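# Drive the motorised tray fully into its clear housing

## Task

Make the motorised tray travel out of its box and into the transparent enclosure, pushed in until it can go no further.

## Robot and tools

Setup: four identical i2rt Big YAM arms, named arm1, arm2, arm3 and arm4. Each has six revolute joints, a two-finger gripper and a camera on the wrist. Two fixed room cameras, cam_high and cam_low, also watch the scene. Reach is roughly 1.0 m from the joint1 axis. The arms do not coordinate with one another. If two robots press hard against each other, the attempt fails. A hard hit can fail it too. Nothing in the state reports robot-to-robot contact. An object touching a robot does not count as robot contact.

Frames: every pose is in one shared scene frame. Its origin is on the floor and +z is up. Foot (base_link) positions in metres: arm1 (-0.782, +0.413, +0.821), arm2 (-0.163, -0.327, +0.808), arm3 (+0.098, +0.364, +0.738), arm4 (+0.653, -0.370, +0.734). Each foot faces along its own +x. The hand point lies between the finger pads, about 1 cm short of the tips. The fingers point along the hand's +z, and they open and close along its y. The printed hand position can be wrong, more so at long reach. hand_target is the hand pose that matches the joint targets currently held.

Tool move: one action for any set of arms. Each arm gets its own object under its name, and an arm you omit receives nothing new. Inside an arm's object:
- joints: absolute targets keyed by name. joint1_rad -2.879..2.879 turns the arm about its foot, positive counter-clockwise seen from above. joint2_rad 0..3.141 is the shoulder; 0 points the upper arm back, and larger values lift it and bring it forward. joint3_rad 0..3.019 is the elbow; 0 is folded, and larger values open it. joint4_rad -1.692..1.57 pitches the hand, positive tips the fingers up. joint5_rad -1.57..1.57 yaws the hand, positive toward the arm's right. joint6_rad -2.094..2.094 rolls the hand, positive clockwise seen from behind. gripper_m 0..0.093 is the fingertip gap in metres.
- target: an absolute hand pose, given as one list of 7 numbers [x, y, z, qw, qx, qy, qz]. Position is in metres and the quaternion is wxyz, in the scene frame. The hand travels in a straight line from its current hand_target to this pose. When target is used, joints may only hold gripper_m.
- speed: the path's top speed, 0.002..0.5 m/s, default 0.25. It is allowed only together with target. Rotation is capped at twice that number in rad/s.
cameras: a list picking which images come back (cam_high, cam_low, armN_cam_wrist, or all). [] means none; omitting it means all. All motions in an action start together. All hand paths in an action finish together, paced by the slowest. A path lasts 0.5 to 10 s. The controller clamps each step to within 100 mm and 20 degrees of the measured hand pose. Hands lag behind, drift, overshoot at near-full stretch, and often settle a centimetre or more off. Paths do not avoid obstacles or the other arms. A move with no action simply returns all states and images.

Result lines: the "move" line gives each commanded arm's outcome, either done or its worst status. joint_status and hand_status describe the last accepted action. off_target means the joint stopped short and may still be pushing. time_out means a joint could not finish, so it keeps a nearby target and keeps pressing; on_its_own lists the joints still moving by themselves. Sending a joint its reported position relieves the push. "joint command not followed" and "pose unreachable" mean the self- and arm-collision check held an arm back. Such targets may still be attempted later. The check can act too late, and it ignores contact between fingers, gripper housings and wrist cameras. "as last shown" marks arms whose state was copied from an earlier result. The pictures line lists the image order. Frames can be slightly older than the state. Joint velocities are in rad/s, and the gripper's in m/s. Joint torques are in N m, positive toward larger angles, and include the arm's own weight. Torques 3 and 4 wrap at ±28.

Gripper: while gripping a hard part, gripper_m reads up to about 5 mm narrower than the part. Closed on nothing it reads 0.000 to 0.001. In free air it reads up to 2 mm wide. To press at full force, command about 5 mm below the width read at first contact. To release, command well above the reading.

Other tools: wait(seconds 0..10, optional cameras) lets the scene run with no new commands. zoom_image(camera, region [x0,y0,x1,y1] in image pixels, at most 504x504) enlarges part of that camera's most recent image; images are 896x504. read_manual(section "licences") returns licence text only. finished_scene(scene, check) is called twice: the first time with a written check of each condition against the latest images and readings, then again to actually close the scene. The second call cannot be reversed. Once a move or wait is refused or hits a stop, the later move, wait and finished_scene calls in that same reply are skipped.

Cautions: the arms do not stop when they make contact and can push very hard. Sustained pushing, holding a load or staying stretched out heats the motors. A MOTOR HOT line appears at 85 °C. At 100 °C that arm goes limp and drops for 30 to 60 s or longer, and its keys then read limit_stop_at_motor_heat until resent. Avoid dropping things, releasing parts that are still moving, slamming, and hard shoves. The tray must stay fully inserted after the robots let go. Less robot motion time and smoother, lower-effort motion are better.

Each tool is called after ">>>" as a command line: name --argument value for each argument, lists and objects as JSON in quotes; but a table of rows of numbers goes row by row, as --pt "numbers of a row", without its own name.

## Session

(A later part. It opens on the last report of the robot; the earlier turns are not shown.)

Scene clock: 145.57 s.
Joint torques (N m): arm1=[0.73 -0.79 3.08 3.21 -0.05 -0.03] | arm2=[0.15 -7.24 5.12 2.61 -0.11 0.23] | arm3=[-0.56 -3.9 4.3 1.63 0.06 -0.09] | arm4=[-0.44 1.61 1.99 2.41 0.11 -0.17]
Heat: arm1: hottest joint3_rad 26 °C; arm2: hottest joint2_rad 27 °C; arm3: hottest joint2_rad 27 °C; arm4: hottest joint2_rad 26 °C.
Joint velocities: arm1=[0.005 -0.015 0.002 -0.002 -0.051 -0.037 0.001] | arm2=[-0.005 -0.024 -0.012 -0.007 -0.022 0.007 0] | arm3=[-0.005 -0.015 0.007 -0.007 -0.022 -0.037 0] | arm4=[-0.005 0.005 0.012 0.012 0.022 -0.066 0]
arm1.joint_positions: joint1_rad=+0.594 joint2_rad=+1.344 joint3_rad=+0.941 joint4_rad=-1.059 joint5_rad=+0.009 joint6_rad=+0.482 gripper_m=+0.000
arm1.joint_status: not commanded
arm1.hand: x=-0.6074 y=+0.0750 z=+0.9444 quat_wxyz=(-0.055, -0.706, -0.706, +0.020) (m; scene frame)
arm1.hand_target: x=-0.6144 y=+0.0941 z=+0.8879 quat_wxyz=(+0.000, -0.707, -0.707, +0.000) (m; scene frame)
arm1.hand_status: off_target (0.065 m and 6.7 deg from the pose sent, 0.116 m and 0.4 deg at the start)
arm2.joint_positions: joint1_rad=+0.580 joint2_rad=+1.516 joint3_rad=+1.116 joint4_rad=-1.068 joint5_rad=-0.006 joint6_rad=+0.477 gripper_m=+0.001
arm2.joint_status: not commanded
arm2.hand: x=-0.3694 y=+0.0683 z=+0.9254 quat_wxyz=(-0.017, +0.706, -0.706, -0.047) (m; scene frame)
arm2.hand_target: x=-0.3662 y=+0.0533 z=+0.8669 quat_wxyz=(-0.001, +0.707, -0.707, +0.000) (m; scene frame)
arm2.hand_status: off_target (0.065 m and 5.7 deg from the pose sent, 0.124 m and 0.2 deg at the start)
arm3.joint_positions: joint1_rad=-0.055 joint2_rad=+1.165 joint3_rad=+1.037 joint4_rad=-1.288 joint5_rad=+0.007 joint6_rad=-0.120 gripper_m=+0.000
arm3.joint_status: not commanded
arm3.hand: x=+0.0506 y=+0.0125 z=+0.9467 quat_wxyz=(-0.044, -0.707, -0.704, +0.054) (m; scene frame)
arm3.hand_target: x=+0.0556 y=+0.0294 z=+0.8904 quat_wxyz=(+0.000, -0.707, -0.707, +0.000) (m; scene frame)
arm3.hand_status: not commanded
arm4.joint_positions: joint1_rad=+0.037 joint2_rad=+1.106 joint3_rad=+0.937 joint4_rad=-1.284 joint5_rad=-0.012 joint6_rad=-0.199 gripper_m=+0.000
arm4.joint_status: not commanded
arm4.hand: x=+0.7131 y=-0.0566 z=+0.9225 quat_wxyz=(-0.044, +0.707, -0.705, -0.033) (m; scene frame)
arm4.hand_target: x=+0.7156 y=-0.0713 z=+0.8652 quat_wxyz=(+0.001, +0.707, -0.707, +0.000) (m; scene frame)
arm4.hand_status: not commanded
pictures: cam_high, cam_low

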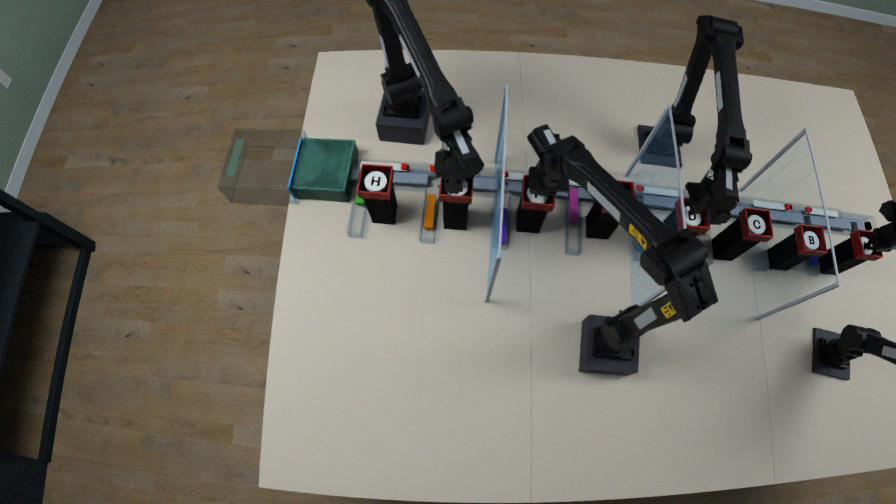

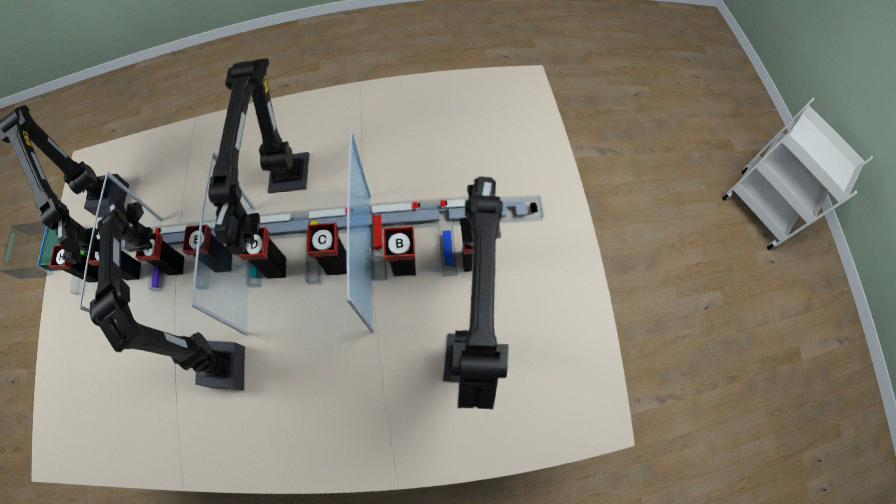

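>>> wait --seconds 10 --cameras '[]'

>>> wait --seconds 10 --cameras '[]'

>>> wait --seconds 10 --cameras '[]'

>>> wait --seconds 10 --cameras '[]'

>>> wait --seconds 10 --cameras '[]'

>>> wait --seconds 10 --cameras '[]'

>>> wait --seconds 10 --cameras '[]'

>>> wait --seconds 10 --cameras '["cam_high", "cam_low"]'

Scene clock: 155.83 s.
Joint torques (N m): arm1=[0.85 -0.79 3.1 3.19 -0.04 -0.02] | arm2=[0.09 -6.65 5.09 2.67 -0.11 0.2] | arm3=[-0.56 -3.96 4.29 1.63 0.05 -0.09] | arm4=[-0.44 1.67 2 2.4 0.11 -0.17]
Heat: arm1: hottest joint3_rad 26 °C; arm2: hottest joint2_rad 27 °C; arm3: hottest joint2_rad 27 °C; arm4: hottest joint2_rad 26 °C.
Joint velocities: arm1=[-0.024 -0.015 0.007 -0.002 0.007 -0.095 0] | arm2=[-0.005 -0.005 0.007 0.002 0.007 0.066 -0.001] | arm3=[-0.015 0.005 -0.002 -0.012 -0.051 0.007 0] | arm4=[0.005 0.005 0.012 -0.007 -0.037 -0.007 0]
arm1.joint_positions: joint1_rad=+0.594 joint2_rad=+1.344 joint3_rad=+0.941 joint4_rad=-1.059 joint5_rad=+0.009 joint6_rad=+0.482 gripper_m=+0.000
arm1.joint_status: not commanded
arm1.hand: x=-0.6074 y=+0.0750 z=+0.9444 quat_wxyz=(-0.055, -0.706, -0.706, +0.020) (m; scene frame)
arm1.hand_target: x=-0.6144 y=+0.0941 z=+0.8879 quat_wxyz=(+0.000, -0.707, -0.707, +0.000) (m; scene frame)
arm1.hand_status: off_target (0.065 m and 6.7 deg from the pose sent, 0.116 m and 0.4 deg at the start)
arm2.joint_positions: joint1_rad=+0.580 joint2_rad=+1.516 joint3_rad=+1.116 joint4_rad=-1.068 joint5_rad=-0.006 joint6_rad=+0.477 gripper_m=+0.001
arm2.joint_status: not commanded
arm2.hand: x=-0.3694 y=+0.0683 z=+0.9254 quat_wxyz=(-0.017, +0.706, -0.706, -0.047) (m; scene frame)
arm2.hand_target: x=-0.3662 y=+0.0533 z=+0.8669 quat_wxyz=(-0.001, +0.707, -0.707, +0.000) (m; scene frame)
arm2.hand_status: off_target (0.065 m and 5.7 deg from the pose sent, 0.124 m and 0.2 deg at the start)
arm3.joint_positions: joint1_rad=-0.055 joint2_rad=+1.165 joint3_rad=+1.037 joint4_rad=-1.288 joint5_rad=+0.007 joint6_rad=-0.120 gripper_m=+0.000
arm3.joint_status: not commanded
arm3.hand: x=+0.0506 y=+0.0125 z=+0.9467 quat_wxyz=(-0.044, -0.707, -0.704, +0.054) (m; scene frame)
arm3.hand_target: x=+0.0556 y=+0.0294 z=+0.8904 quat_wxyz=(+0.000, -0.707, -0.707, +0.000) (m; scene frame)
arm3.hand_status: not commanded
arm4.joint_positions: joint1_rad=+0.037 joint2_rad=+1.106 joint3_rad=+0.937 joint4_rad=-1.284 joint5_rad=-0.012 joint6_rad=-0.199 gripper_m=+0.000
arm4.joint_status: not commanded
arm4.hand: x=+0.7131 y=-0.0566 z=+0.9225 quat_wxyz=(-0.044, +0.707, -0.705, -0.033) (m; scene frame)
arm4.hand_target: x=+0.7156 y=-0.0713 z=+0.8652 quat_wxyz=(+0.001, +0.707, -0.707, +0.000) (m; scene frame)
arm4.hand_status: not commanded
wait: 10.00 s; at rest from the start
pictures: none
No camera images: "cameras" was empty.

Scene clock: 165.83 s.
Joint torques (N m): arm1=[0.85 -0.85 3.08 3.18 -0.05 -0.03] | arm2=[-0.15 -7.12 5.12 2.59 -0.1 0.22] | arm3=[-0.62 -3.9 4.26 1.63 0.06 -0.09] | arm4=[-0.44 1.61 1.99 2.39 0.11 -0.17]
Heat: arm1: hottest joint3_rad 26 °C; arm2: hottest joint2_rad 27 °C; arm3: hottest joint2_rad 27 °C; arm4: hottest joint2_rad 26 °C.
Joint velocities: arm1=[-0.015 -0.015 -0.007 -0.012 0.007 -0.007 -0.001] | arm2=[-0.015 -0.024 0.007 -0.012 0.022 -0.022 0] | arm3=[-0.015 -0.015 0.012 -0.007 -0.007 -0.022 0.001] | arm4=[-0.005 -0.015 0.012 -0.002 0.051 0.037 0]
arm1.joint_positions: joint1_rad=+0.594 joint2_rad=+1.344 joint3_rad=+0.941 joint4_rad=-1.059 joint5_rad=+0.009 joint6_rad=+0.482 gripper_m=+0.000
arm1.joint_status: not commanded
arm1.hand: x=-0.6074 y=+0.0750 z=+0.9444 quat_wxyz=(-0.055, -0.706, -0.706, +0.020) (m; scene frame)
arm1.hand_target: x=-0.6144 y=+0.0941 z=+0.8879 quat_wxyz=(+0.000, -0.707, -0.707, +0.000) (m; scene frame)
arm1.hand_status: off_target (0.065 m and 6.7 deg from the pose sent, 0.116 m and 0.4 deg at the start)
arm2.joint_positions: joint1_rad=+0.580 joint2_rad=+1.516 joint3_rad=+1.116 joint4_rad=-1.068 joint5_rad=-0.006 joint6_rad=+0.477 gripper_m=+0.001
arm2.joint_status: not commanded
arm2.hand: x=-0.3694 y=+0.0683 z=+0.9254 quat_wxyz=(-0.017, +0.706, -0.706, -0.047) (m; scene frame)
arm2.hand_target: x=-0.3662 y=+0.0533 z=+0.8669 quat_wxyz=(-0.001, +0.707, -0.707, +0.000) (m; scene frame)
arm2.hand_status: off_target (0.065 m and 5.7 deg from the pose sent, 0.124 m and 0.2 deg at the start)
arm3.joint_positions: joint1_rad=-0.055 joint2_rad=+1.165 joint3_rad=+1.037 joint4_rad=-1.288 joint5_rad=+0.007 joint6_rad=-0.120 gripper_m=+0.000
arm3.joint_status: not commanded
arm3.hand: x=+0.0506 y=+0.0125 z=+0.9467 quat_wxyz=(-0.044, -0.707, -0.704, +0.054) (m; scene frame)
arm3.hand_target: x=+0.0556 y=+0.0294 z=+0.8904 quat_wxyz=(+0.000, -0.707, -0.707, +0.000) (m; scene frame)
arm3.hand_status: not commanded
arm4.joint_positions: joint1_rad=+0.037 joint2_rad=+1.106 joint3_rad=+0.937 joint4_rad=-1.284 joint5_rad=-0.012 joint6_rad=-0.199 gripper_m=+0.000
arm4.joint_status: not commanded
arm4.hand: x=+0.7131 y=-0.0566 z=+0.9225 quat_wxyz=(-0.044, +0.707, -0.705, -0.033) (m; scene frame)
arm4.hand_target: x=+0.7156 y=-0.0713 z=+0.8652 quat_wxyz=(+0.001, +0.707, -0.707, +0.000) (m; scene frame)
arm4.hand_status: not commanded
wait: 10.00 s; at rest by 0.27 s
pictures: none
No camera images: "cameras" was empty.

Scene clock: 175.83 s.
Joint torques (N m): arm1=[0.73 -0.85 3.04 3.17 -0.04 -0.03] | arm2=[0.09 -7.12 5.07 2.56 -0.07 0.2] | arm3=[-0.67 -3.96 4.25 1.65 0.06 -0.08] | arm4=[-0.44 1.61 2 2.41 0.11 -0.17]
Heat: arm1: hottest joint3_rad 26 °C; arm2: hottest joint2_rad 27 °C; arm3: hottest joint2_rad 26 °C; arm4: hottest joint2_rad 26 °C.
Joint velocities: arm1=[-0.015 -0.015 -0.017 -0.002 -0.081 0.037 0] | arm2=[-0.015 -0.015 -0.012 -0.007 0.051 -0.007 0] | arm3=[-0.005 -0.005 -0.002 -0.017 0.081 0.022 0] | arm4=[0.005 -0.005 -0.002 -0.002 -0.037 -0.081 0]
arm1.joint_positions: joint1_rad=+0.594 joint2_rad=+1.344 joint3_rad=+0.941 joint4_rad=-1.059 joint5_rad=+0.009 joint6_rad=+0.482 gripper_m=+0.000
arm1.joint_status: not commanded
arm1.hand: x=-0.6074 y=+0.0750 z=+0.9444 quat_wxyz=(-0.055, -0.706, -0.706, +0.020) (m; scene frame)
arm1.hand_target: x=-0.6144 y=+0.0941 z=+0.8879 quat_wxyz=(+0.000, -0.707, -0.707, +0.000) (m; scene frame)
arm1.hand_status: off_target (0.065 m and 6.7 deg from the pose sent, 0.116 m and 0.4 deg at the start)
arm2.joint_positions: joint1_rad=+0.580 joint2_rad=+1.516 joint3_rad=+1.116 joint4_rad=-1.068 joint5_rad=-0.006 joint6_rad=+0.477 gripper_m=+0.001
arm2.joint_status: not commanded
arm2.hand: x=-0.3694 y=+0.0683 z=+0.9254 quat_wxyz=(-0.017, +0.706, -0.706, -0.047) (m; scene frame)
arm2.hand_target: x=-0.3662 y=+0.0533 z=+0.8669 quat_wxyz=(-0.001, +0.707, -0.707, +0.000) (m; scene frame)
arm2.hand_status: off_target (0.065 m and 5.7 deg from the pose sent, 0.124 m and 0.2 deg at the start)
arm3.joint_positions: joint1_rad=-0.055 joint2_rad=+1.165 joint3_rad=+1.037 joint4_rad=-1.288 joint5_rad=+0.007 joint6_rad=-0.120 gripper_m=+0.000
arm3.joint_status: not commanded
arm3.hand: x=+0.0506 y=+0.0125 z=+0.9467 quat_wxyz=(-0.044, -0.707, -0.704, +0.054) (m; scene frame)
arm3.hand_target: x=+0.0556 y=+0.0294 z=+0.8904 quat_wxyz=(+0.000, -0.707, -0.707, +0.000) (m; scene frame)
arm3.hand_status: not commanded
arm4.joint_positions: joint1_rad=+0.037 joint2_rad=+1.106 joint3_rad=+0.937 joint4_rad=-1.284 joint5_rad=-0.012 joint6_rad=-0.199 gripper_m=+0.000
arm4.joint_status: not commanded
arm4.hand: x=+0.7131 y=-0.0566 z=+0.9225 quat_wxyz=(-0.044, +0.707, -0.705, -0.033) (m; scene frame)
arm4.hand_target: x=+0.7156 y=-0.0713 z=+0.8652 quat_wxyz=(+0.001, +0.707, -0.707, +0.000) (m; scene frame)
arm4.hand_status: not commanded
wait: 10.00 s; at rest by 0.27 s
pictures: none
No camera images: "cameras" was empty.

Scene clock: 185.83 s.
Joint torques (N m): arm1=[0.85 -0.91 3.1 3.19 -0.06 -0.04] | arm2=[0.09 -7 5.12 2.48 -0.09 0.2] | arm3=[-0.62 -4.01 4.26 1.66 0.05 -0.09] | arm4=[-0.5 1.61 2 2.4 0.11 -0.17]
Heat: arm1: hottest joint3_rad 26 °C; arm2: hottest joint2_rad 27 °C; arm3: hottest joint2_rad 26 °C; arm4: hottest joint2_rad 26 °C.
Joint velocities: arm1=[-0.015 -0.015 -0.007 0.002 -0.007 0.051 0.001] | arm2=[-0.024 -0.015 -0.007 -0.012 -0.037 0.007 -0.001] | arm3=[0.005 -0.005 -0.007 -0.027 -0.007 -0.051 0] | arm4=[-0.005 0.005 -0.022 -0.007 -0.051 0.022 -0.001]
arm1.joint_positions: joint1_rad=+0.594 joint2_rad=+1.344 joint3_rad=+0.941 joint4_rad=-1.059 joint5_rad=+0.009 joint6_rad=+0.482 gripper_m=+0.000
arm1.joint_status: not commanded
arm1.hand: x=-0.6074 y=+0.0750 z=+0.9444 quat_wxyz=(-0.055, -0.706, -0.706, +0.020) (m; scene frame)
arm1.hand_target: x=-0.6144 y=+0.0941 z=+0.8879 quat_wxyz=(+0.000, -0.707, -0.707, +0.000) (m; scene frame)
arm1.hand_status: off_target (0.065 m and 6.7 deg from the pose sent, 0.116 m and 0.4 deg at the start)
arm2.joint_positions: joint1_rad=+0.580 joint2_rad=+1.516 joint3_rad=+1.116 joint4_rad=-1.068 joint5_rad=-0.006 joint6_rad=+0.477 gripper_m=+0.001
arm2.joint_status: not commanded
arm2.hand: x=-0.3694 y=+0.0683 z=+0.9254 quat_wxyz=(-0.017, +0.706, -0.706, -0.047) (m; scene frame)
arm2.hand_target: x=-0.3662 y=+0.0533 z=+0.8669 quat_wxyz=(-0.001, +0.707, -0.707, +0.000) (m; scene frame)
arm2.hand_status: off_target (0.065 m and 5.7 deg from the pose sent, 0.124 m and 0.2 deg at the start)
arm3.joint_positions: joint1_rad=-0.055 joint2_rad=+1.165 joint3_rad=+1.037 joint4_rad=-1.288 joint5_rad=+0.007 joint6_rad=-0.120 gripper_m=+0.000
arm3.joint_status: not commanded
arm3.hand: x=+0.0506 y=+0.0125 z=+0.9467 quat_wxyz=(-0.044, -0.707, -0.704, +0.054) (m; scene frame)
arm3.hand_target: x=+0.0556 y=+0.0294 z=+0.8904 quat_wxyz=(+0.000, -0.707, -0.707, +0.000) (m; scene frame)
arm3.hand_status: not commanded
arm4.joint_positions: joint1_rad=+0.037 joint2_rad=+1.106 joint3_rad=+0.937 joint4_rad=-1.284 joint5_rad=-0.012 joint6_rad=-0.199 gripper_m=+0.000
arm4.joint_status: not commanded
arm4.hand: x=+0.7131 y=-0.0566 z=+0.9225 quat_wxyz=(-0.044, +0.707, -0.705, -0.033) (m; scene frame)
arm4.hand_target: x=+0.7156 y=-0.0713 z=+0.8652 quat_wxyz=(+0.001, +0.707, -0.707, +0.000) (m; scene frame)
arm4.hand_status: not commanded
wait: 10.00 s; at rest by 0.27 s
pictures: none
No camera images: "cameras" was empty.

Scene clock: 195.83 s.
Joint torques (N m): arm1=[0.85 -0.91 3.08 3.18 -0.06 -0.03] | arm2=[0.38 -7 5.07 2.51 -0.11 0.19] | arm3=[-0.67 -4.01 4.29 1.65 0.06 -0.09] | arm4=[-0.5 1.67 1.99 2.4 0.11 -0.17]
Heat: arm1: hottest joint3_rad 26 °C; arm2: hottest joint2_rad 27 °C; arm3: hottest joint2_rad 26 °C; arm4: hottest joint2_rad 26 °C.
Joint velocities: arm1=[0.005 -0.015 -0.002 -0.007 -0.037 0.022 0.002] | arm2=[-0.015 -0.015 0.002 0.007 0.037 0.037 0] | arm3=[0.005 -0.005 -0.007 -0.017 -0.007 -0.051 0] | arm4=[-0.005 -0.005 0.002 0.012 -0.095 0.051 -0.001]
arm1.joint_positions: joint1_rad=+0.594 joint2_rad=+1.344 joint3_rad=+0.941 joint4_rad=-1.059 joint5_rad=+0.009 joint6_rad=+0.482 gripper_m=+0.000
arm1.joint_status: not commanded
arm1.hand: x=-0.6074 y=+0.0750 z=+0.9444 quat_wxyz=(-0.055, -0.706, -0.706, +0.020) (m; scene frame)
arm1.hand_target: x=-0.6144 y=+0.0941 z=+0.8879 quat_wxyz=(+0.000, -0.707, -0.707, +0.000) (m; scene frame)
arm1.hand_status: off_target (0.065 m and 6.7 deg from the pose sent, 0.116 m and 0.4 deg at the start)
arm2.joint_positions: joint1_rad=+0.580 joint2_rad=+1.516 joint3_rad=+1.116 joint4_rad=-1.068 joint5_rad=-0.006 joint6_rad=+0.477 gripper_m=+0.001
arm2.joint_status: not commanded
arm2.hand: x=-0.3694 y=+0.0683 z=+0.9254 quat_wxyz=(-0.017, +0.706, -0.706, -0.047) (m; scene frame)
arm2.hand_target: x=-0.3662 y=+0.0533 z=+0.8669 quat_wxyz=(-0.001, +0.707, -0.707, +0.000) (m; scene frame)
arm2.hand_status: off_target (0.065 m and 5.7 deg from the pose sent, 0.124 m and 0.2 deg at the start)
arm3.joint_positions: joint1_rad=-0.055 joint2_rad=+1.165 joint3_rad=+1.037 joint4_rad=-1.288 joint5_rad=+0.007 joint6_rad=-0.120 gripper_m=+0.000
arm3.joint_status: not commanded
arm3.hand: x=+0.0506 y=+0.0125 z=+0.9467 quat_wxyz=(-0.044, -0.707, -0.704, +0.054) (m; scene frame)
arm3.hand_target: x=+0.0556 y=+0.0294 z=+0.8904 quat_wxyz=(+0.000, -0.707, -0.707, +0.000) (m; scene frame)
arm3.hand_status: not commanded
arm4.joint_positions: joint1_rad=+0.037 joint2_rad=+1.106 joint3_rad=+0.937 joint4_rad=-1.284 joint5_rad=-0.012 joint6_rad=-0.199 gripper_m=+0.000
arm4.joint_status: not commanded
arm4.hand: x=+0.7131 y=-0.0566 z=+0.9225 quat_wxyz=(-0.044, +0.707, -0.705, -0.033) (m; scene frame)
arm4.hand_target: x=+0.7156 y=-0.0713 z=+0.8652 quat_wxyz=(+0.001, +0.707, -0.707, +0.000) (m; scene frame)
arm4.hand_status: not commanded
wait: 10.00 s; at rest by 0.27 s
pictures: none
No camera images: "cameras" was empty.

Scene clock: 205.83 s.
Joint torques (N m): arm1=[0.73 -0.79 3.08 3.22 -0.05 -0.03] | arm2=[0.21 -6.65 5.11 2.63 -0.11 0.18] | arm3=[-0.67 -4.01 4.29 1.62 0.05 -0.08] | arm4=[-0.5 1.67 1.99 2.4 0.11 -0.17]
Heat: arm1: hottest joint3_rad 26 °C; arm2: hottest joint2_rad 27 °C; arm3: hottest joint2_rad 26 °C; arm4: hottest joint2_rad 26 °C.
Joint velocities: arm1=[-0.005 -0.005 -0.002 0.007 -0.051 0.007 0] | arm2=[-0.015 0.005 -0.002 -0.012 0.007 0.007 0.001] | arm3=[-0.005 0.015 0.017 -0.007 0.007 0.037 0] | arm4=[-0.005 0.015 0.017 0.002 0.022 0.022 -0.001]
arm1.joint_positions: joint1_rad=+0.594 joint2_rad=+1.344 joint3_rad=+0.941 joint4_rad=-1.059 joint5_rad=+0.009 joint6_rad=+0.482 gripper_m=+0.000
arm1.joint_status: not commanded
arm1.hand: x=-0.6074 y=+0.0750 z=+0.9444 quat_wxyz=(-0.055, -0.706, -0.706, +0.020) (m; scene frame)
arm1.hand_target: x=-0.6144 y=+0.0941 z=+0.8879 quat_wxyz=(+0.000, -0.707, -0.707, +0.000) (m; scene frame)
arm1.hand_status: off_target (0.065 m and 6.7 deg from the pose sent, 0.116 m and 0.4 deg at the start)
arm2.joint_positions: joint1_rad=+0.580 joint2_rad=+1.516 joint3_rad=+1.116 joint4_rad=-1.068 joint5_rad=-0.006 joint6_rad=+0.477 gripper_m=+0.001
arm2.joint_status: not commanded
arm2.hand: x=-0.3694 y=+0.0683 z=+0.9254 quat_wxyz=(-0.017, +0.706, -0.706, -0.047) (m; scene frame)
arm2.hand_target: x=-0.3662 y=+0.0533 z=+0.8669 quat_wxyz=(-0.001, +0.707, -0.707, +0.000) (m; scene frame)
arm2.hand_status: off_target (0.065 m and 5.7 deg from the pose sent, 0.124 m and 0.2 deg at the start)
arm3.joint_positions: joint1_rad=-0.055 joint2_rad=+1.165 joint3_rad=+1.037 joint4_rad=-1.288 joint5_rad=+0.007 joint6_rad=-0.120 gripper_m=+0.000
arm3.joint_status: not commanded
arm3.hand: x=+0.0506 y=+0.0125 z=+0.9467 quat_wxyz=(-0.044, -0.707, -0.704, +0.054) (m; scene frame)
arm3.hand_target: x=+0.0556 y=+0.0294 z=+0.8904 quat_wxyz=(+0.000, -0.707, -0.707, +0.000) (m; scene frame)
arm3.hand_status: not commanded
arm4.joint_positions: joint1_rad=+0.037 joint2_rad=+1.106 joint3_rad=+0.937 joint4_rad=-1.284 joint5_rad=-0.012 joint6_rad=-0.199 gripper_m=+0.000
arm4.joint_status: not commanded
arm4.hand: x=+0.7131 y=-0.0566 z=+0.9225 quat_wxyz=(-0.044, +0.707, -0.705, -0.033) (m; scene frame)
arm4.hand_target: x=+0.7156 y=-0.0713 z=+0.8652 quat_wxyz=(+0.001, +0.707, -0.707, +0.000) (m; scene frame)
arm4.hand_status: not commanded
wait: 10.00 s; at rest by 0.27 s
pictures: none
No camera images: "cameras" was empty.

Scene clock: 215.83 s.
Joint torques (N m): arm1=[0.73 -0.79 3.08 3.18 -0.04 -0.03] | arm2=[-0.32 -6.95 5.09 2.67 -0.06 0.2] | arm3=[-0.73 -3.9 4.26 1.62 0.05 -0.09] | arm4=[-0.44 1.61 1.99 2.41 0.11 -0.17]
Heat: arm1: hottest joint3_rad 26 °C; arm2: hottest joint2_rad 27 °C; arm3: hottest joint2_rad 26 °C; arm4: hottest joint2_rad 26 °C.
Joint velocities: arm1=[0.015 0.005 0.012 -0.017 -0.081 0.022 0] | arm2=[0.005 0.005 -0.012 -0.002 -0.007 -0.081 0] | arm3=[0.005 -0.005 0.022 -0.002 -0.007 0.066 -0.001] | arm4=[0.005 -0.015 -0.002 0.002 -0.066 -0.007 0]
arm1.joint_positions: joint1_rad=+0.594 joint2_rad=+1.344 joint3_rad=+0.941 joint4_rad=-1.059 joint5_rad=+0.009 joint6_rad=+0.482 gripper_m=+0.000
arm1.joint_status: not commanded
arm1.hand: x=-0.6074 y=+0.0750 z=+0.9444 quat_wxyz=(-0.055, -0.706, -0.706, +0.020) (m; scene frame)
arm1.hand_target: x=-0.6144 y=+0.0941 z=+0.8879 quat_wxyz=(+0.000, -0.707, -0.707, +0.000) (m; scene frame)
arm1.hand_status: off_target (0.065 m and 6.7 deg from the pose sent, 0.116 m and 0.4 deg at the start)
arm2.joint_positions: joint1_rad=+0.580 joint2_rad=+1.516 joint3_rad=+1.116 joint4_rad=-1.068 joint5_rad=-0.006 joint6_rad=+0.477 gripper_m=+0.001
arm2.joint_status: not commanded
arm2.hand: x=-0.3694 y=+0.0683 z=+0.9254 quat_wxyz=(-0.017, +0.706, -0.706, -0.047) (m; scene frame)
arm2.hand_target: x=-0.3662 y=+0.0533 z=+0.8669 quat_wxyz=(-0.001, +0.707, -0.707, +0.000) (m; scene frame)
arm2.hand_status: off_target (0.065 m and 5.7 deg from the pose sent, 0.124 m and 0.2 deg at the start)
arm3.joint_positions: joint1_rad=-0.055 joint2_rad=+1.165 joint3_rad=+1.037 joint4_rad=-1.288 joint5_rad=+0.007 joint6_rad=-0.120 gripper_m=+0.000
arm3.joint_status: not commanded
arm3.hand: x=+0.0506 y=+0.0125 z=+0.9467 quat_wxyz=(-0.044, -0.707, -0.704, +0.054) (m; scene frame)
arm3.hand_target: x=+0.0556 y=+0.0294 z=+0.8904 quat_wxyz=(+0.000, -0.707, -0.707, +0.000) (m; scene frame)
arm3.hand_status: not commanded
arm4.joint_positions: joint1_rad=+0.037 joint2_rad=+1.106 joint3_rad=+0.937 joint4_rad=-1.284 joint5_rad=-0.012 joint6_rad=-0.199 gripper_m=+0.000
arm4.joint_status: not commanded
arm4.hand: x=+0.7131 y=-0.0566 z=+0.9225 quat_wxyz=(-0.044, +0.707, -0.705, -0.033) (m; scene frame)
arm4.hand_target: x=+0.7156 y=-0.0713 z=+0.8652 quat_wxyz=(+0.001, +0.707, -0.707, +0.000) (m; scene frame)
arm4.hand_status: not commanded
wait: 10.00 s; at rest by 0.27 s
pictures: none
No camera images: "cameras" was empty.

Scene clock: 225.83 s.
Joint torques (N m): arm1=[0.91 -0.79 3.1 3.19 -0.05 -0.03] | arm2=[-0.15 -6.59 5.01 2.5 -0.1 0.23] | arm3=[-0.62 -3.9 4.26 1.62 0.06 -0.08] | arm4=[-0.44 1.61 1.99 2.39 0.11 -0.17]
Heat: arm1: hottest joint3_rad 26 °C; arm2: hottest joint2_rad 27 °C; arm3: hottest joint2_rad 26 °C; arm4: hottest joint2_rad 26 °C.
Joint velocities: arm1=[-0.015 -0.015 -0.002 0.007 -0.022 -0.007 0] | arm2=[-0.015 -0.005 -0.012 -0.002 -0.022 0.007 0] | arm3=[-0.005 0.005 0.002 0.002 -0.022 0.022 -0.001] | arm4=[0.005 -0.015 -0.017 -0.007 -0.066 0.007 0.001]
arm1.joint_positions: joint1_rad=+0.594 joint2_rad=+1.344 joint3_rad=+0.941 joint4_rad=-1.059 joint5_rad=+0.009 joint6_rad=+0.482 gripper_m=+0.000
arm1.joint_status: not commanded
arm1.hand: x=-0.6074 y=+0.0750 z=+0.9444 quat_wxyz=(-0.055, -0.706, -0.706, +0.020) (m; scene frame)
arm1.hand_target: x=-0.6144 y=+0.0941 z=+0.8879 quat_wxyz=(+0.000, -0.707, -0.707, +0.000) (m; scene frame)
arm1.hand_status: off_target (0.065 m and 6.7 deg from the pose sent, 0.116 m and 0.4 deg at the start)
arm2.joint_positions: joint1_rad=+0.580 joint2_rad=+1.516 joint3_rad=+1.116 joint4_rad=-1.068 joint5_rad=-0.006 joint6_rad=+0.477 gripper_m=+0.001
arm2.joint_status: not commanded
arm2.hand: x=-0.3694 y=+0.0683 z=+0.9254 quat_wxyz=(-0.017, +0.706, -0.706, -0.047) (m; scene frame)
arm2.hand_target: x=-0.3662 y=+0.0533 z=+0.8669 quat_wxyz=(-0.001, +0.707, -0.707, +0.000) (m; scene frame)
arm2.hand_status: off_target (0.065 m and 5.7 deg from the pose sent, 0.124 m and 0.2 deg at the start)
arm3.joint_positions: joint1_rad=-0.055 joint2_rad=+1.165 joint3_rad=+1.037 joint4_rad=-1.288 joint5_rad=+0.007 joint6_rad=-0.120 gripper_m=+0.000
arm3.joint_status: not commanded
arm3.hand: x=+0.0506 y=+0.0125 z=+0.9467 quat_wxyz=(-0.044, -0.707, -0.704, +0.054) (m; scene frame)
arm3.hand_target: x=+0.0556 y=+0.0294 z=+0.8904 quat_wxyz=(+0.000, -0.707, -0.707, +0.000) (m; scene frame)
arm3.hand_status: not commanded
arm4.joint_positions: joint1_rad=+0.037 joint2_rad=+1.106 joint3_rad=+0.937 joint4_rad=-1.284 joint5_rad=-0.012 joint6_rad=-0.199 gripper_m=+0.000
arm4.joint_status: not commanded
arm4.hand: x=+0.7131 y=-0.0566 z=+0.9225 quat_wxyz=(-0.044, +0.707, -0.705, -0.033) (m; scene frame)
arm4.hand_target: x=+0.7156 y=-0.0713 z=+0.8652 quat_wxyz=(+0.001, +0.707, -0.707, +0.000) (m; scene frame)
arm4.hand_status: not commanded
wait: 10.00 s; at rest by 0.27 s
pictures: cam_high, cam_low

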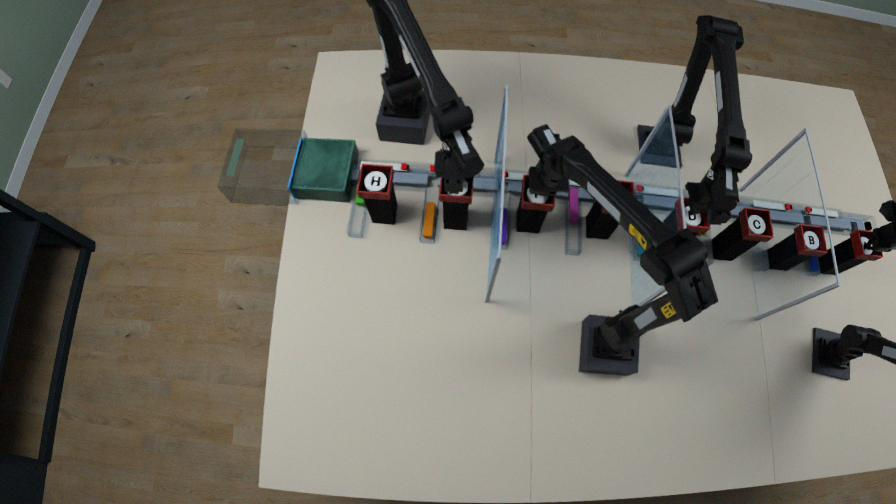

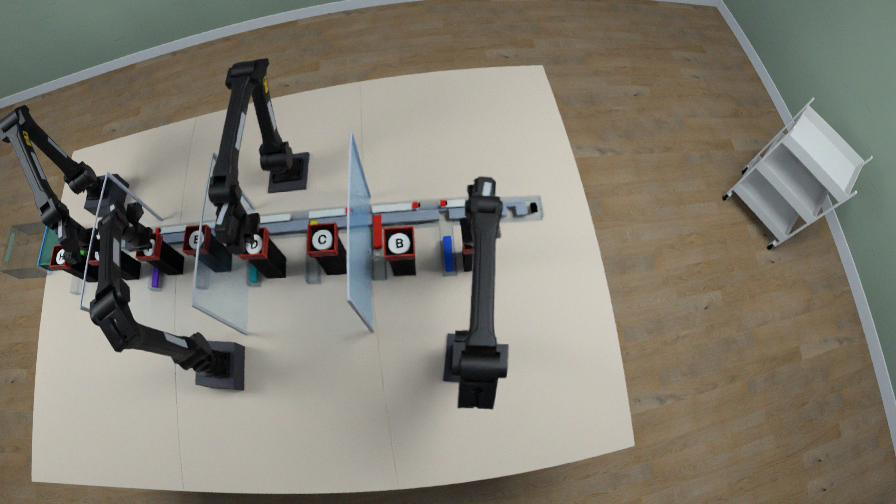

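>>> zoom_image --camera "cam_high" --region '[330, 130, 530, 260]'

>>> zoom_image --camera "cam_low" --region '[180, 160, 560, 340]'

Scaled by 2.520 from the camera's 896x504 image, which has a finer 1280x720 frame.

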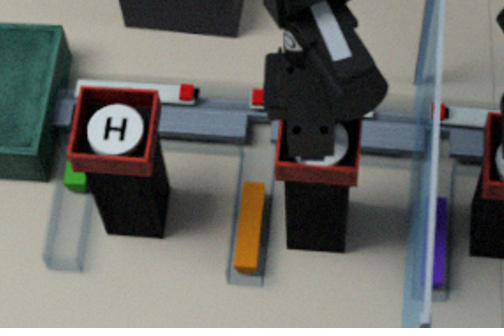

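Scaled by 1.326 from the camera's 896x504 image, which has a finer 1280x720 frame.

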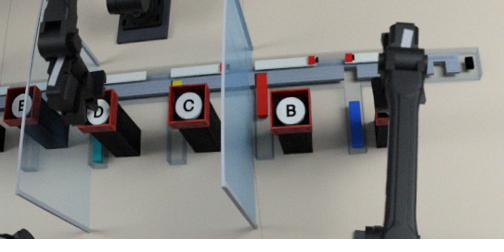

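>>> move --arm1 '{"target": [-0.607, 0.068, 1.025, 0, 0.7071, 0.7071, 0], "speed": 0.45}' --arm3 '{"target": [0.053, 0.004, 1.03, 0, 0.7071, 0.7071, 0], "speed": 0.45}' --arm4 '{"target": [0.715, -0.050, 1.0, 0, 0.7071, -0.7071, 0], "speed": 0.45}' --cameras '[]'

>>> move --arm1 '{"target": [-0.831, 0.071, 1.005, 0, 0.7071, 0.7071, 0], "speed": 0.45}' --arm3 '{"target": [0.282, -0.023, 1.005, 0, 0.7071, 0.7071, 0], "speed": 0.45}' --arm4 '{"target": [0.488, -0.021, 0.975, 0, 0.7071, -0.7071, 0], "speed": 0.45}' --cameras '["arm1_cam_wrist", "arm3_cam_wrist", "arm4_cam_wrist"]'

Scene clock: 227.60 s.
Joint torques (N m): arm1=[-0.21 -7.36 11.56 0.49 -0.05 -0.14] | arm2=[-0.09 -7.18 5.01 2.54 -0.1 0.19] | arm3=[-0.15 -10.11 15.05 0.03 -0.01 -0.06] | arm4=[0.62 -5.48 16.08 -0.53 0.03 -0.04]
Heat: arm1: hottest joint3_rad 26 °C; arm2: hottest joint2_rad 27 °C; arm3: hottest joint2_rad 26 °C; arm4: hottest joint2_rad 26 °C.
move: arm1 off_target; arm3 off_target; arm4 off_target
Joint velocities: arm1=[-0.005 -0.005 0.002 0.007 -0.007 -0.037 -0.001] | arm2=[-0.005 0.005 -0.007 -0.007 -0.007 -0.007 -0.001] | arm3=[-0.005 0.005 0.007 0.002 -0.007 0.066 0.001] | arm4=[-0.015 -0.005 -0.012 0.002 -0.022 0.051 0]
arm1.joint_positions: joint1_rad=+0.592 joint2_rad=+1.359 joint3_rad=+1.142 joint4_rad=-1.391 joint5_rad=+0.008 joint6_rad=+0.482 gripper_m=+0.000
arm1.joint_status: not commanded
arm1.hand: x=-0.6121 y=+0.0828 z=+1.0104 quat_wxyz=(+0.015, -0.707, -0.707, -0.003) (m; scene frame)
arm1.hand_target: x=-0.6067 y=+0.0675 z=+1.0251 quat_wxyz=(-0.001, -0.708, -0.707, +0.000) (m; scene frame)
arm1.hand_status: off_target (0.021 m and 1.8 deg from the pose sent, 0.081 m and 6.7 deg at the start)
arm2.joint_positions: joint1_rad=+0.580 joint2_rad=+1.516 joint3_rad=+1.116 joint4_rad=-1.068 joint5_rad=-0.006 joint6_rad=+0.477 gripper_m=+0.001
arm2.joint_status: not commanded
arm2.hand: x=-0.3694 y=+0.0683 z=+0.9254 quat_wxyz=(-0.017, +0.706, -0.706, -0.047) (m; scene frame)
arm2.hand_target: x=-0.3662 y=+0.0533 z=+0.8669 quat_wxyz=(-0.001, +0.707, -0.707, +0.000) (m; scene frame)
arm2.hand_status: not commanded
arm3.joint_positions: joint1_rad=-0.055 joint2_rad=+1.248 joint3_rad=+1.306 joint4_rad=-1.626 joint5_rad=+0.007 joint6_rad=-0.120 gripper_m=+0.000
arm3.joint_status: not commanded
arm3.hand: x=+0.0503 y=+0.0148 z=+1.0204 quat_wxyz=(+0.003, -0.708, -0.706, -0.006) (m; scene frame)
arm3.hand_target: x=+0.0529 y=+0.0030 z=+1.0303 quat_wxyz=(+0.000, -0.707, -0.707, +0.000) (m; scene frame)
arm3.hand_status: off_target (0.015 m and 0.8 deg from the pose sent, 0.084 m and 8.0 deg at the start)
arm4.joint_positions: joint1_rad=+0.037 joint2_rad=+1.167 joint3_rad=+1.129 joint4_rad=-1.571 joint5_rad=-0.008 joint6_rad=-0.199 gripper_m=+0.000
arm4.joint_status: not commanded
arm4.hand: x=+0.7116 y=-0.0665 z=+0.9768 quat_wxyz=(+0.020, +0.707, -0.707, +0.011) (m; scene frame)
arm4.hand_target: x=+0.7147 y=-0.0509 z=+0.9992 quat_wxyz=(+0.000, +0.708, -0.707, +0.000) (m; scene frame)
arm4.hand_status: off_target (0.029 m and 2.6 deg from the pose sent, 0.078 m and 6.3 deg at the start)
pictures: none
No camera images: "cameras" was empty.

Scene clock: 229.33 s.
Joint torques (N m): arm1=[-0.32 -6.3 8.42 1.28 -0.11 -0.16] | arm2=[0.38 -6.89 5.2 2.59 -0.11 0.2] | arm3=[-0.03 -13.04 15.24 0.36 0.09 -0.04] | arm4=[0.97 -7.65 16.1 -0.02 0.07 0.06]
Heat: arm1: hottest joint3_rad 27 °C; arm2: hottest joint2_rad 27 °C; arm3: hottest joint2_rad 27 °C; arm4: hottest joint2_rad 26 °C.
move: arm1 done; arm3 off_target; arm4 off_target
Joint velocities: arm1=[0.015 0.005 0.002 -0.007 0.007 -0.051 0] | arm2=[-0.005 0.005 -0.012 -0.002 -0.037 0.022 0] | arm3=[-0.015 -0.005 -0.007 -0.017 -0.051 -0.022 -0.001] | arm4=[0.015 -0.024 0.012 -0.002 0.022 -0.037 -0.002]
arm1.joint_positions: joint1_rad=-0.016 joint2_rad=+1.251 joint3_rad=+1.034 joint4_rad=-1.359 joint5_rad=-0.004 joint6_rad=-0.125 gripper_m=+0.000
arm1.joint_status: not commanded
arm1.hand: x=-0.8254 y=+0.0773 z=+1.0054 quat_wxyz=(-0.004, -0.707, -0.707, -0.004) (m; scene frame)
arm1.hand_target: x=-0.8279 y=+0.0725 z=+1.0051 quat_wxyz=(-0.008, -0.707, -0.707, -0.003) (m; scene frame)
arm1.hand_status: done (0.008 m and 0.7 deg from the pose sent, 0.219 m and 1.8 deg at the start)
arm2: as last shown
arm3.joint_positions: joint1_rad=+0.525 joint2_rad=+1.425 joint3_rad=+1.401 joint4_rad=-1.566 joint5_rad=+0.027 joint6_rad=+0.449 gripper_m=+0.000
arm3.joint_status: not commanded
arm3.hand: x=+0.2718 y=-0.0108 z=+0.9952 quat_wxyz=(+0.015, -0.704, -0.710, +0.001) (m; scene frame)
arm3.hand_target: x=+0.2794 y=-0.0233 z=+1.0044 quat_wxyz=(+0.004, -0.707, -0.707, +0.006) (m; scene frame)
arm3.hand_status: off_target (0.019 m and 1.7 deg from the pose sent, 0.235 m and 0.8 deg at the start)
arm4.joint_positions: joint1_rad=+0.677 joint2_rad=+1.318 joint3_rad=+1.198 joint4_rad=-1.492 joint5_rad=-0.007 joint6_rad=+0.439 gripper_m=+0.000
arm4.joint_status: not commanded
arm4.hand: x=+0.4963 y=-0.0416 z=+0.9533 quat_wxyz=(+0.012, +0.708, -0.705, +0.022) (m; scene frame)
arm4.hand_target: x=+0.4855 y=-0.0227 z=+0.9750 quat_wxyz=(+0.000, +0.707, -0.707, -0.006) (m; scene frame)
arm4.hand_status: off_target (0.031 m and 2.9 deg from the pose sent, 0.228 m and 2.6 deg at the start)
pictures: arm1_cam_wrist, arm3_cam_wrist, arm4_cam_wrist
camera_calibration:
arm1_cam_wrist: T_world_to_cam=[[-0.999587, -0.00108135, -0.0287002, -0.795587], [-0.01831, 0.793878, 0.607801, -0.685979], [0.0221272, 0.608076, -0.79357, 0.890104], [0, 0, 0, 1]] pos_world=[-0.827514, 0.00247226, 1.10047]
arm3_cam_wrist: T_world_to_cam=[[-0.999805, -0.00695992, 0.0184644, 0.252372], [0.00565332, 0.795475, 0.60596, -0.593091], [-0.0189054, 0.605946, -0.795281, 0.93093], [0, 0, 0, 1]] pos_world=[0.273276, -0.0905471, 1.09508]
arm4_cam_wrist: T_world_to_cam=[[0.999655, 0.007918, 0.0250374, -0.521226], [-0.00961217, -0.776951, 0.629488, -0.623271], [0.0244371, -0.629512, -0.776607, 0.826591], [0, 0, 0, 1]] pos_world=[0.494856, 0.0402247, 1.04733]

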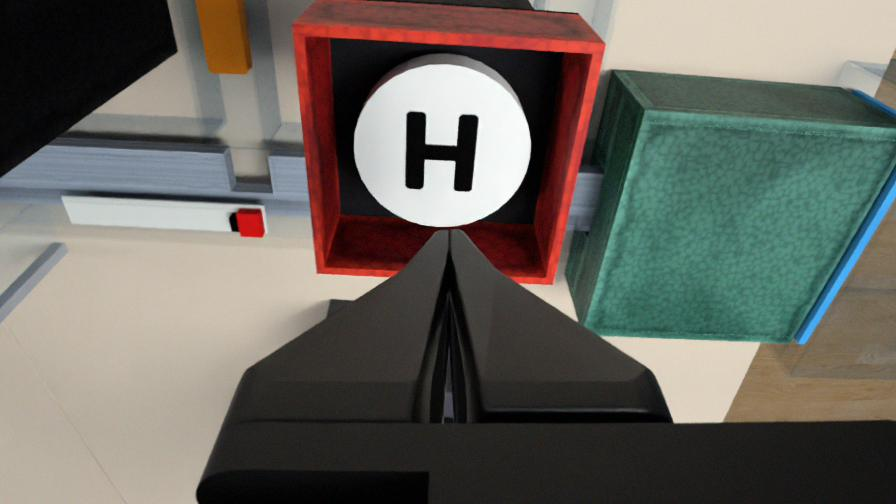

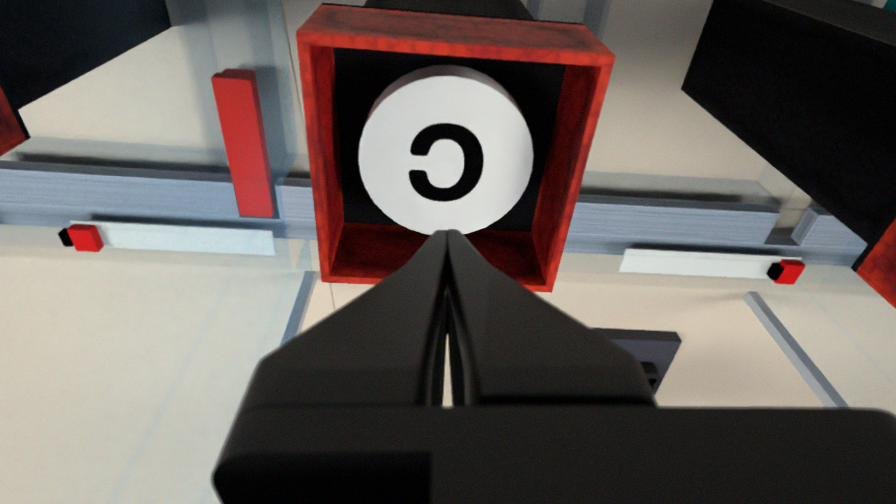

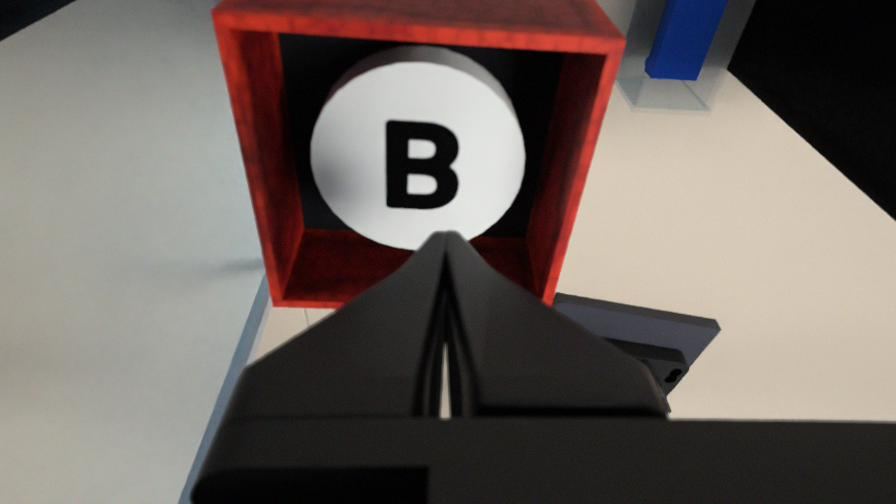

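>>> move --arm1 '{"target": [-0.820, 0.108, 0.864, 0, 0.7071, 0.7071, 0], "speed": 0.2}' --arm3 '{"target": [0.262, 0.013, 0.865, 0, 0.7071, 0.7071, 0], "speed": 0.2}' --arm4 '{"target": [0.502, -0.056, 0.835, 0, 0.7071, -0.7071, 0], "speed": 0.2}' --cameras '["arm1_cam_wrist", "arm3_cam_wrist", "arm4_cam_wrist"]'

Scene clock: 231.63 s.
Joint torques (N m): arm1=[1.03 1.9 2.22 4.04 0.16 0] | arm2=[0.09 -6.36 5.11 2.54 -0.08 0.22] | arm3=[-1.79 -5.71 4.12 0.83 -0.32 -0.11] | arm4=[0.97 0.79 1.47 1.37 0.2 0.04]
Heat: arm1: hottest joint3_rad 27 °C; arm2: hottest joint2_rad 27 °C; arm3: hottest joint2_rad 27 °C; arm4: hottest joint2_rad 26 °C.
move: arm1 off_target; arm3 off_target; arm4 off_target
Joint velocities: arm1=[-0.005 -0.005 -0.012 0.032 -0.007 -0.022 -0.001] | arm2=[-0.015 -0.005 0.007 0.002 -0.022 0.022 -0.001] | arm3=[-0.024 -0.015 0.007 0.007 -0.022 -0.066 -0.001] | arm4=[-0.005 -0.005 -0.007 -0.017 -0.051 0.007 0]
arm1.joint_positions: joint1_rad=-0.014 joint2_rad=+1.188 joint3_rad=+0.769 joint4_rad=-1.041 joint5_rad=+0.005 joint6_rad=-0.126 gripper_m=+0.000
arm1.joint_status: not commanded
arm1.hand: x=-0.8235 y=+0.0966 z=+0.9294 quat_wxyz=(-0.036, -0.706, -0.706, +0.044) (m; scene frame)
arm1.hand_target: x=-0.8187 y=+0.1194 z=+0.8743 quat_wxyz=(+0.001, -0.707, -0.707, +0.000) (m; scene frame)
arm1.hand_status: off_target (0.066 m and 6.5 deg from the pose sent, 0.145 m and 0.7 deg at the start)
arm2: as last shown
arm3.joint_positions: joint1_rad=+0.525 joint2_rad=+1.300 joint3_rad=+1.110 joint4_rad=-1.211 joint5_rad=+0.023 joint6_rad=+0.449 gripper_m=+0.000
arm3.joint_status: not commanded
arm3.hand: x=+0.2692 y=-0.0020 z=+0.9341 quat_wxyz=(-0.075, -0.703, -0.706, +0.030) (m; scene frame)
arm3.hand_target: x=+0.2585 y=+0.0205 z=+0.8725 quat_wxyz=(+0.000, -0.707, -0.707, +0.000) (m; scene frame)
arm3.hand_status: off_target (0.071 m and 9.3 deg from the pose sent, 0.133 m and 1.7 deg at the start)
arm4.joint_positions: joint1_rad=+0.677 joint2_rad=+1.214 joint3_rad=+0.984 joint4_rad=-1.179 joint5_rad=-0.005 joint6_rad=+0.439 gripper_m=+0.000
arm4.joint_status: not commanded
arm4.hand: x=+0.4956 y=-0.0394 z=+0.9099 quat_wxyz=(-0.023, +0.707, -0.704, -0.073) (m; scene frame)
arm4.hand_target: x=+0.5061 y=-0.0636 z=+0.8444 quat_wxyz=(+0.000, +0.707, -0.707, +0.000) (m; scene frame)
arm4.hand_status: off_target (0.077 m and 8.8 deg from the pose sent, 0.119 m and 2.9 deg at the start)
pictures: arm1_cam_wrist, arm3_cam_wrist, arm4_cam_wrist
camera_calibration:
arm1_cam_wrist: T_world_to_cam=[[-0.999982, -0.00354805, -0.00493179, -0.818014], [-0.00557998, 0.857447, 0.514542, -0.564102], [0.00240313, 0.51456, -0.857451, 0.870132], [0, 0, 0, 1]] pos_world=[-0.823237, 0.0330501, 1.03232]
arm3_cam_wrist: T_world_to_cam=[[-0.997723, -0.00797038, -0.0669699, 0.330243], [-0.0381785, 0.885315, 0.463422, -0.417984], [0.0555958, 0.464924, -0.883603, 0.939106], [0, 0, 0, 1]] pos_world=[0.261323, -0.0639327, 1.04562]
arm4_cam_wrist: T_world_to_cam=[[0.998219, 0.0104026, -0.0587356, -0.4424], [0.037127, -0.879045, 0.475291, -0.481115], [-0.0466869, -0.476626, -0.877866, 0.927704], [0, 0, 0, 1]] pos_world=[0.502786, 0.0238477, 1.01709]

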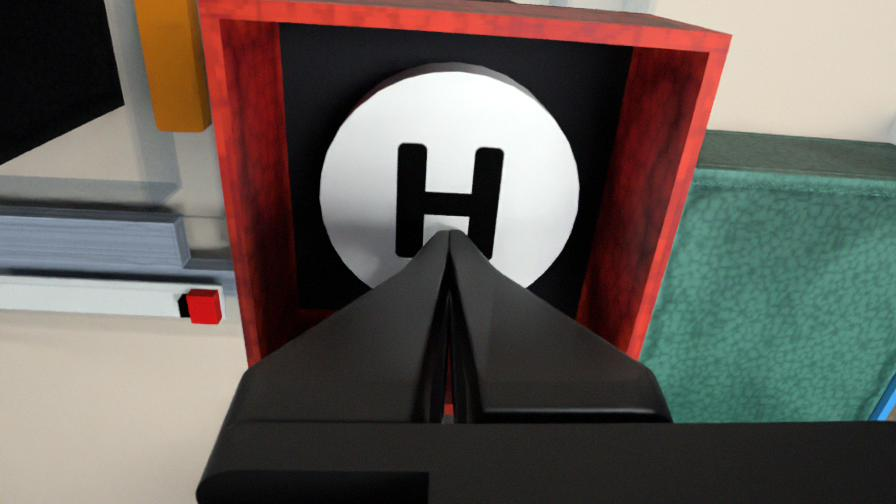

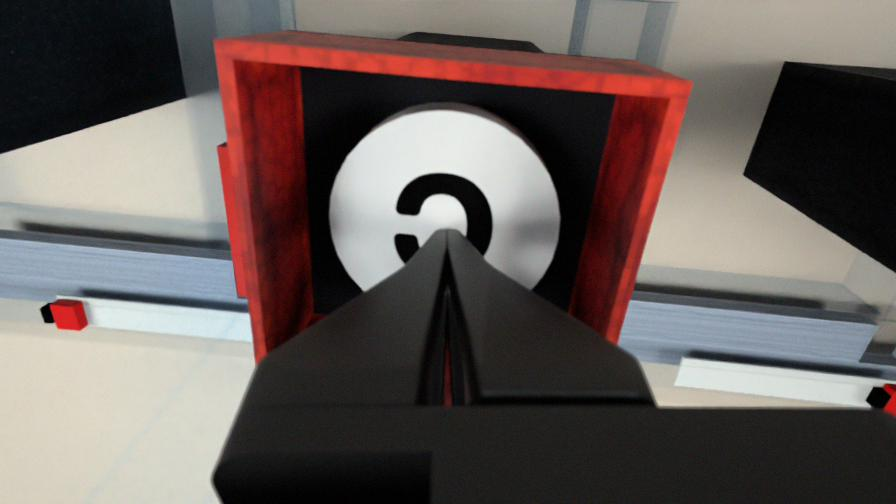

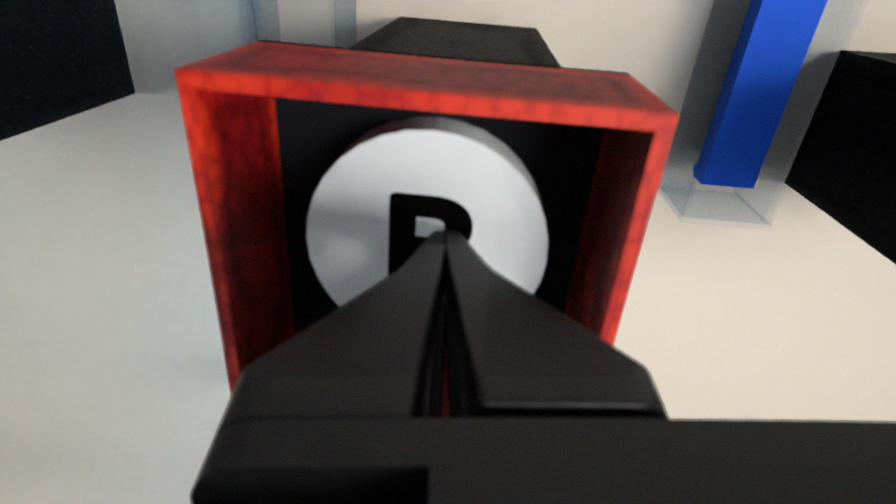

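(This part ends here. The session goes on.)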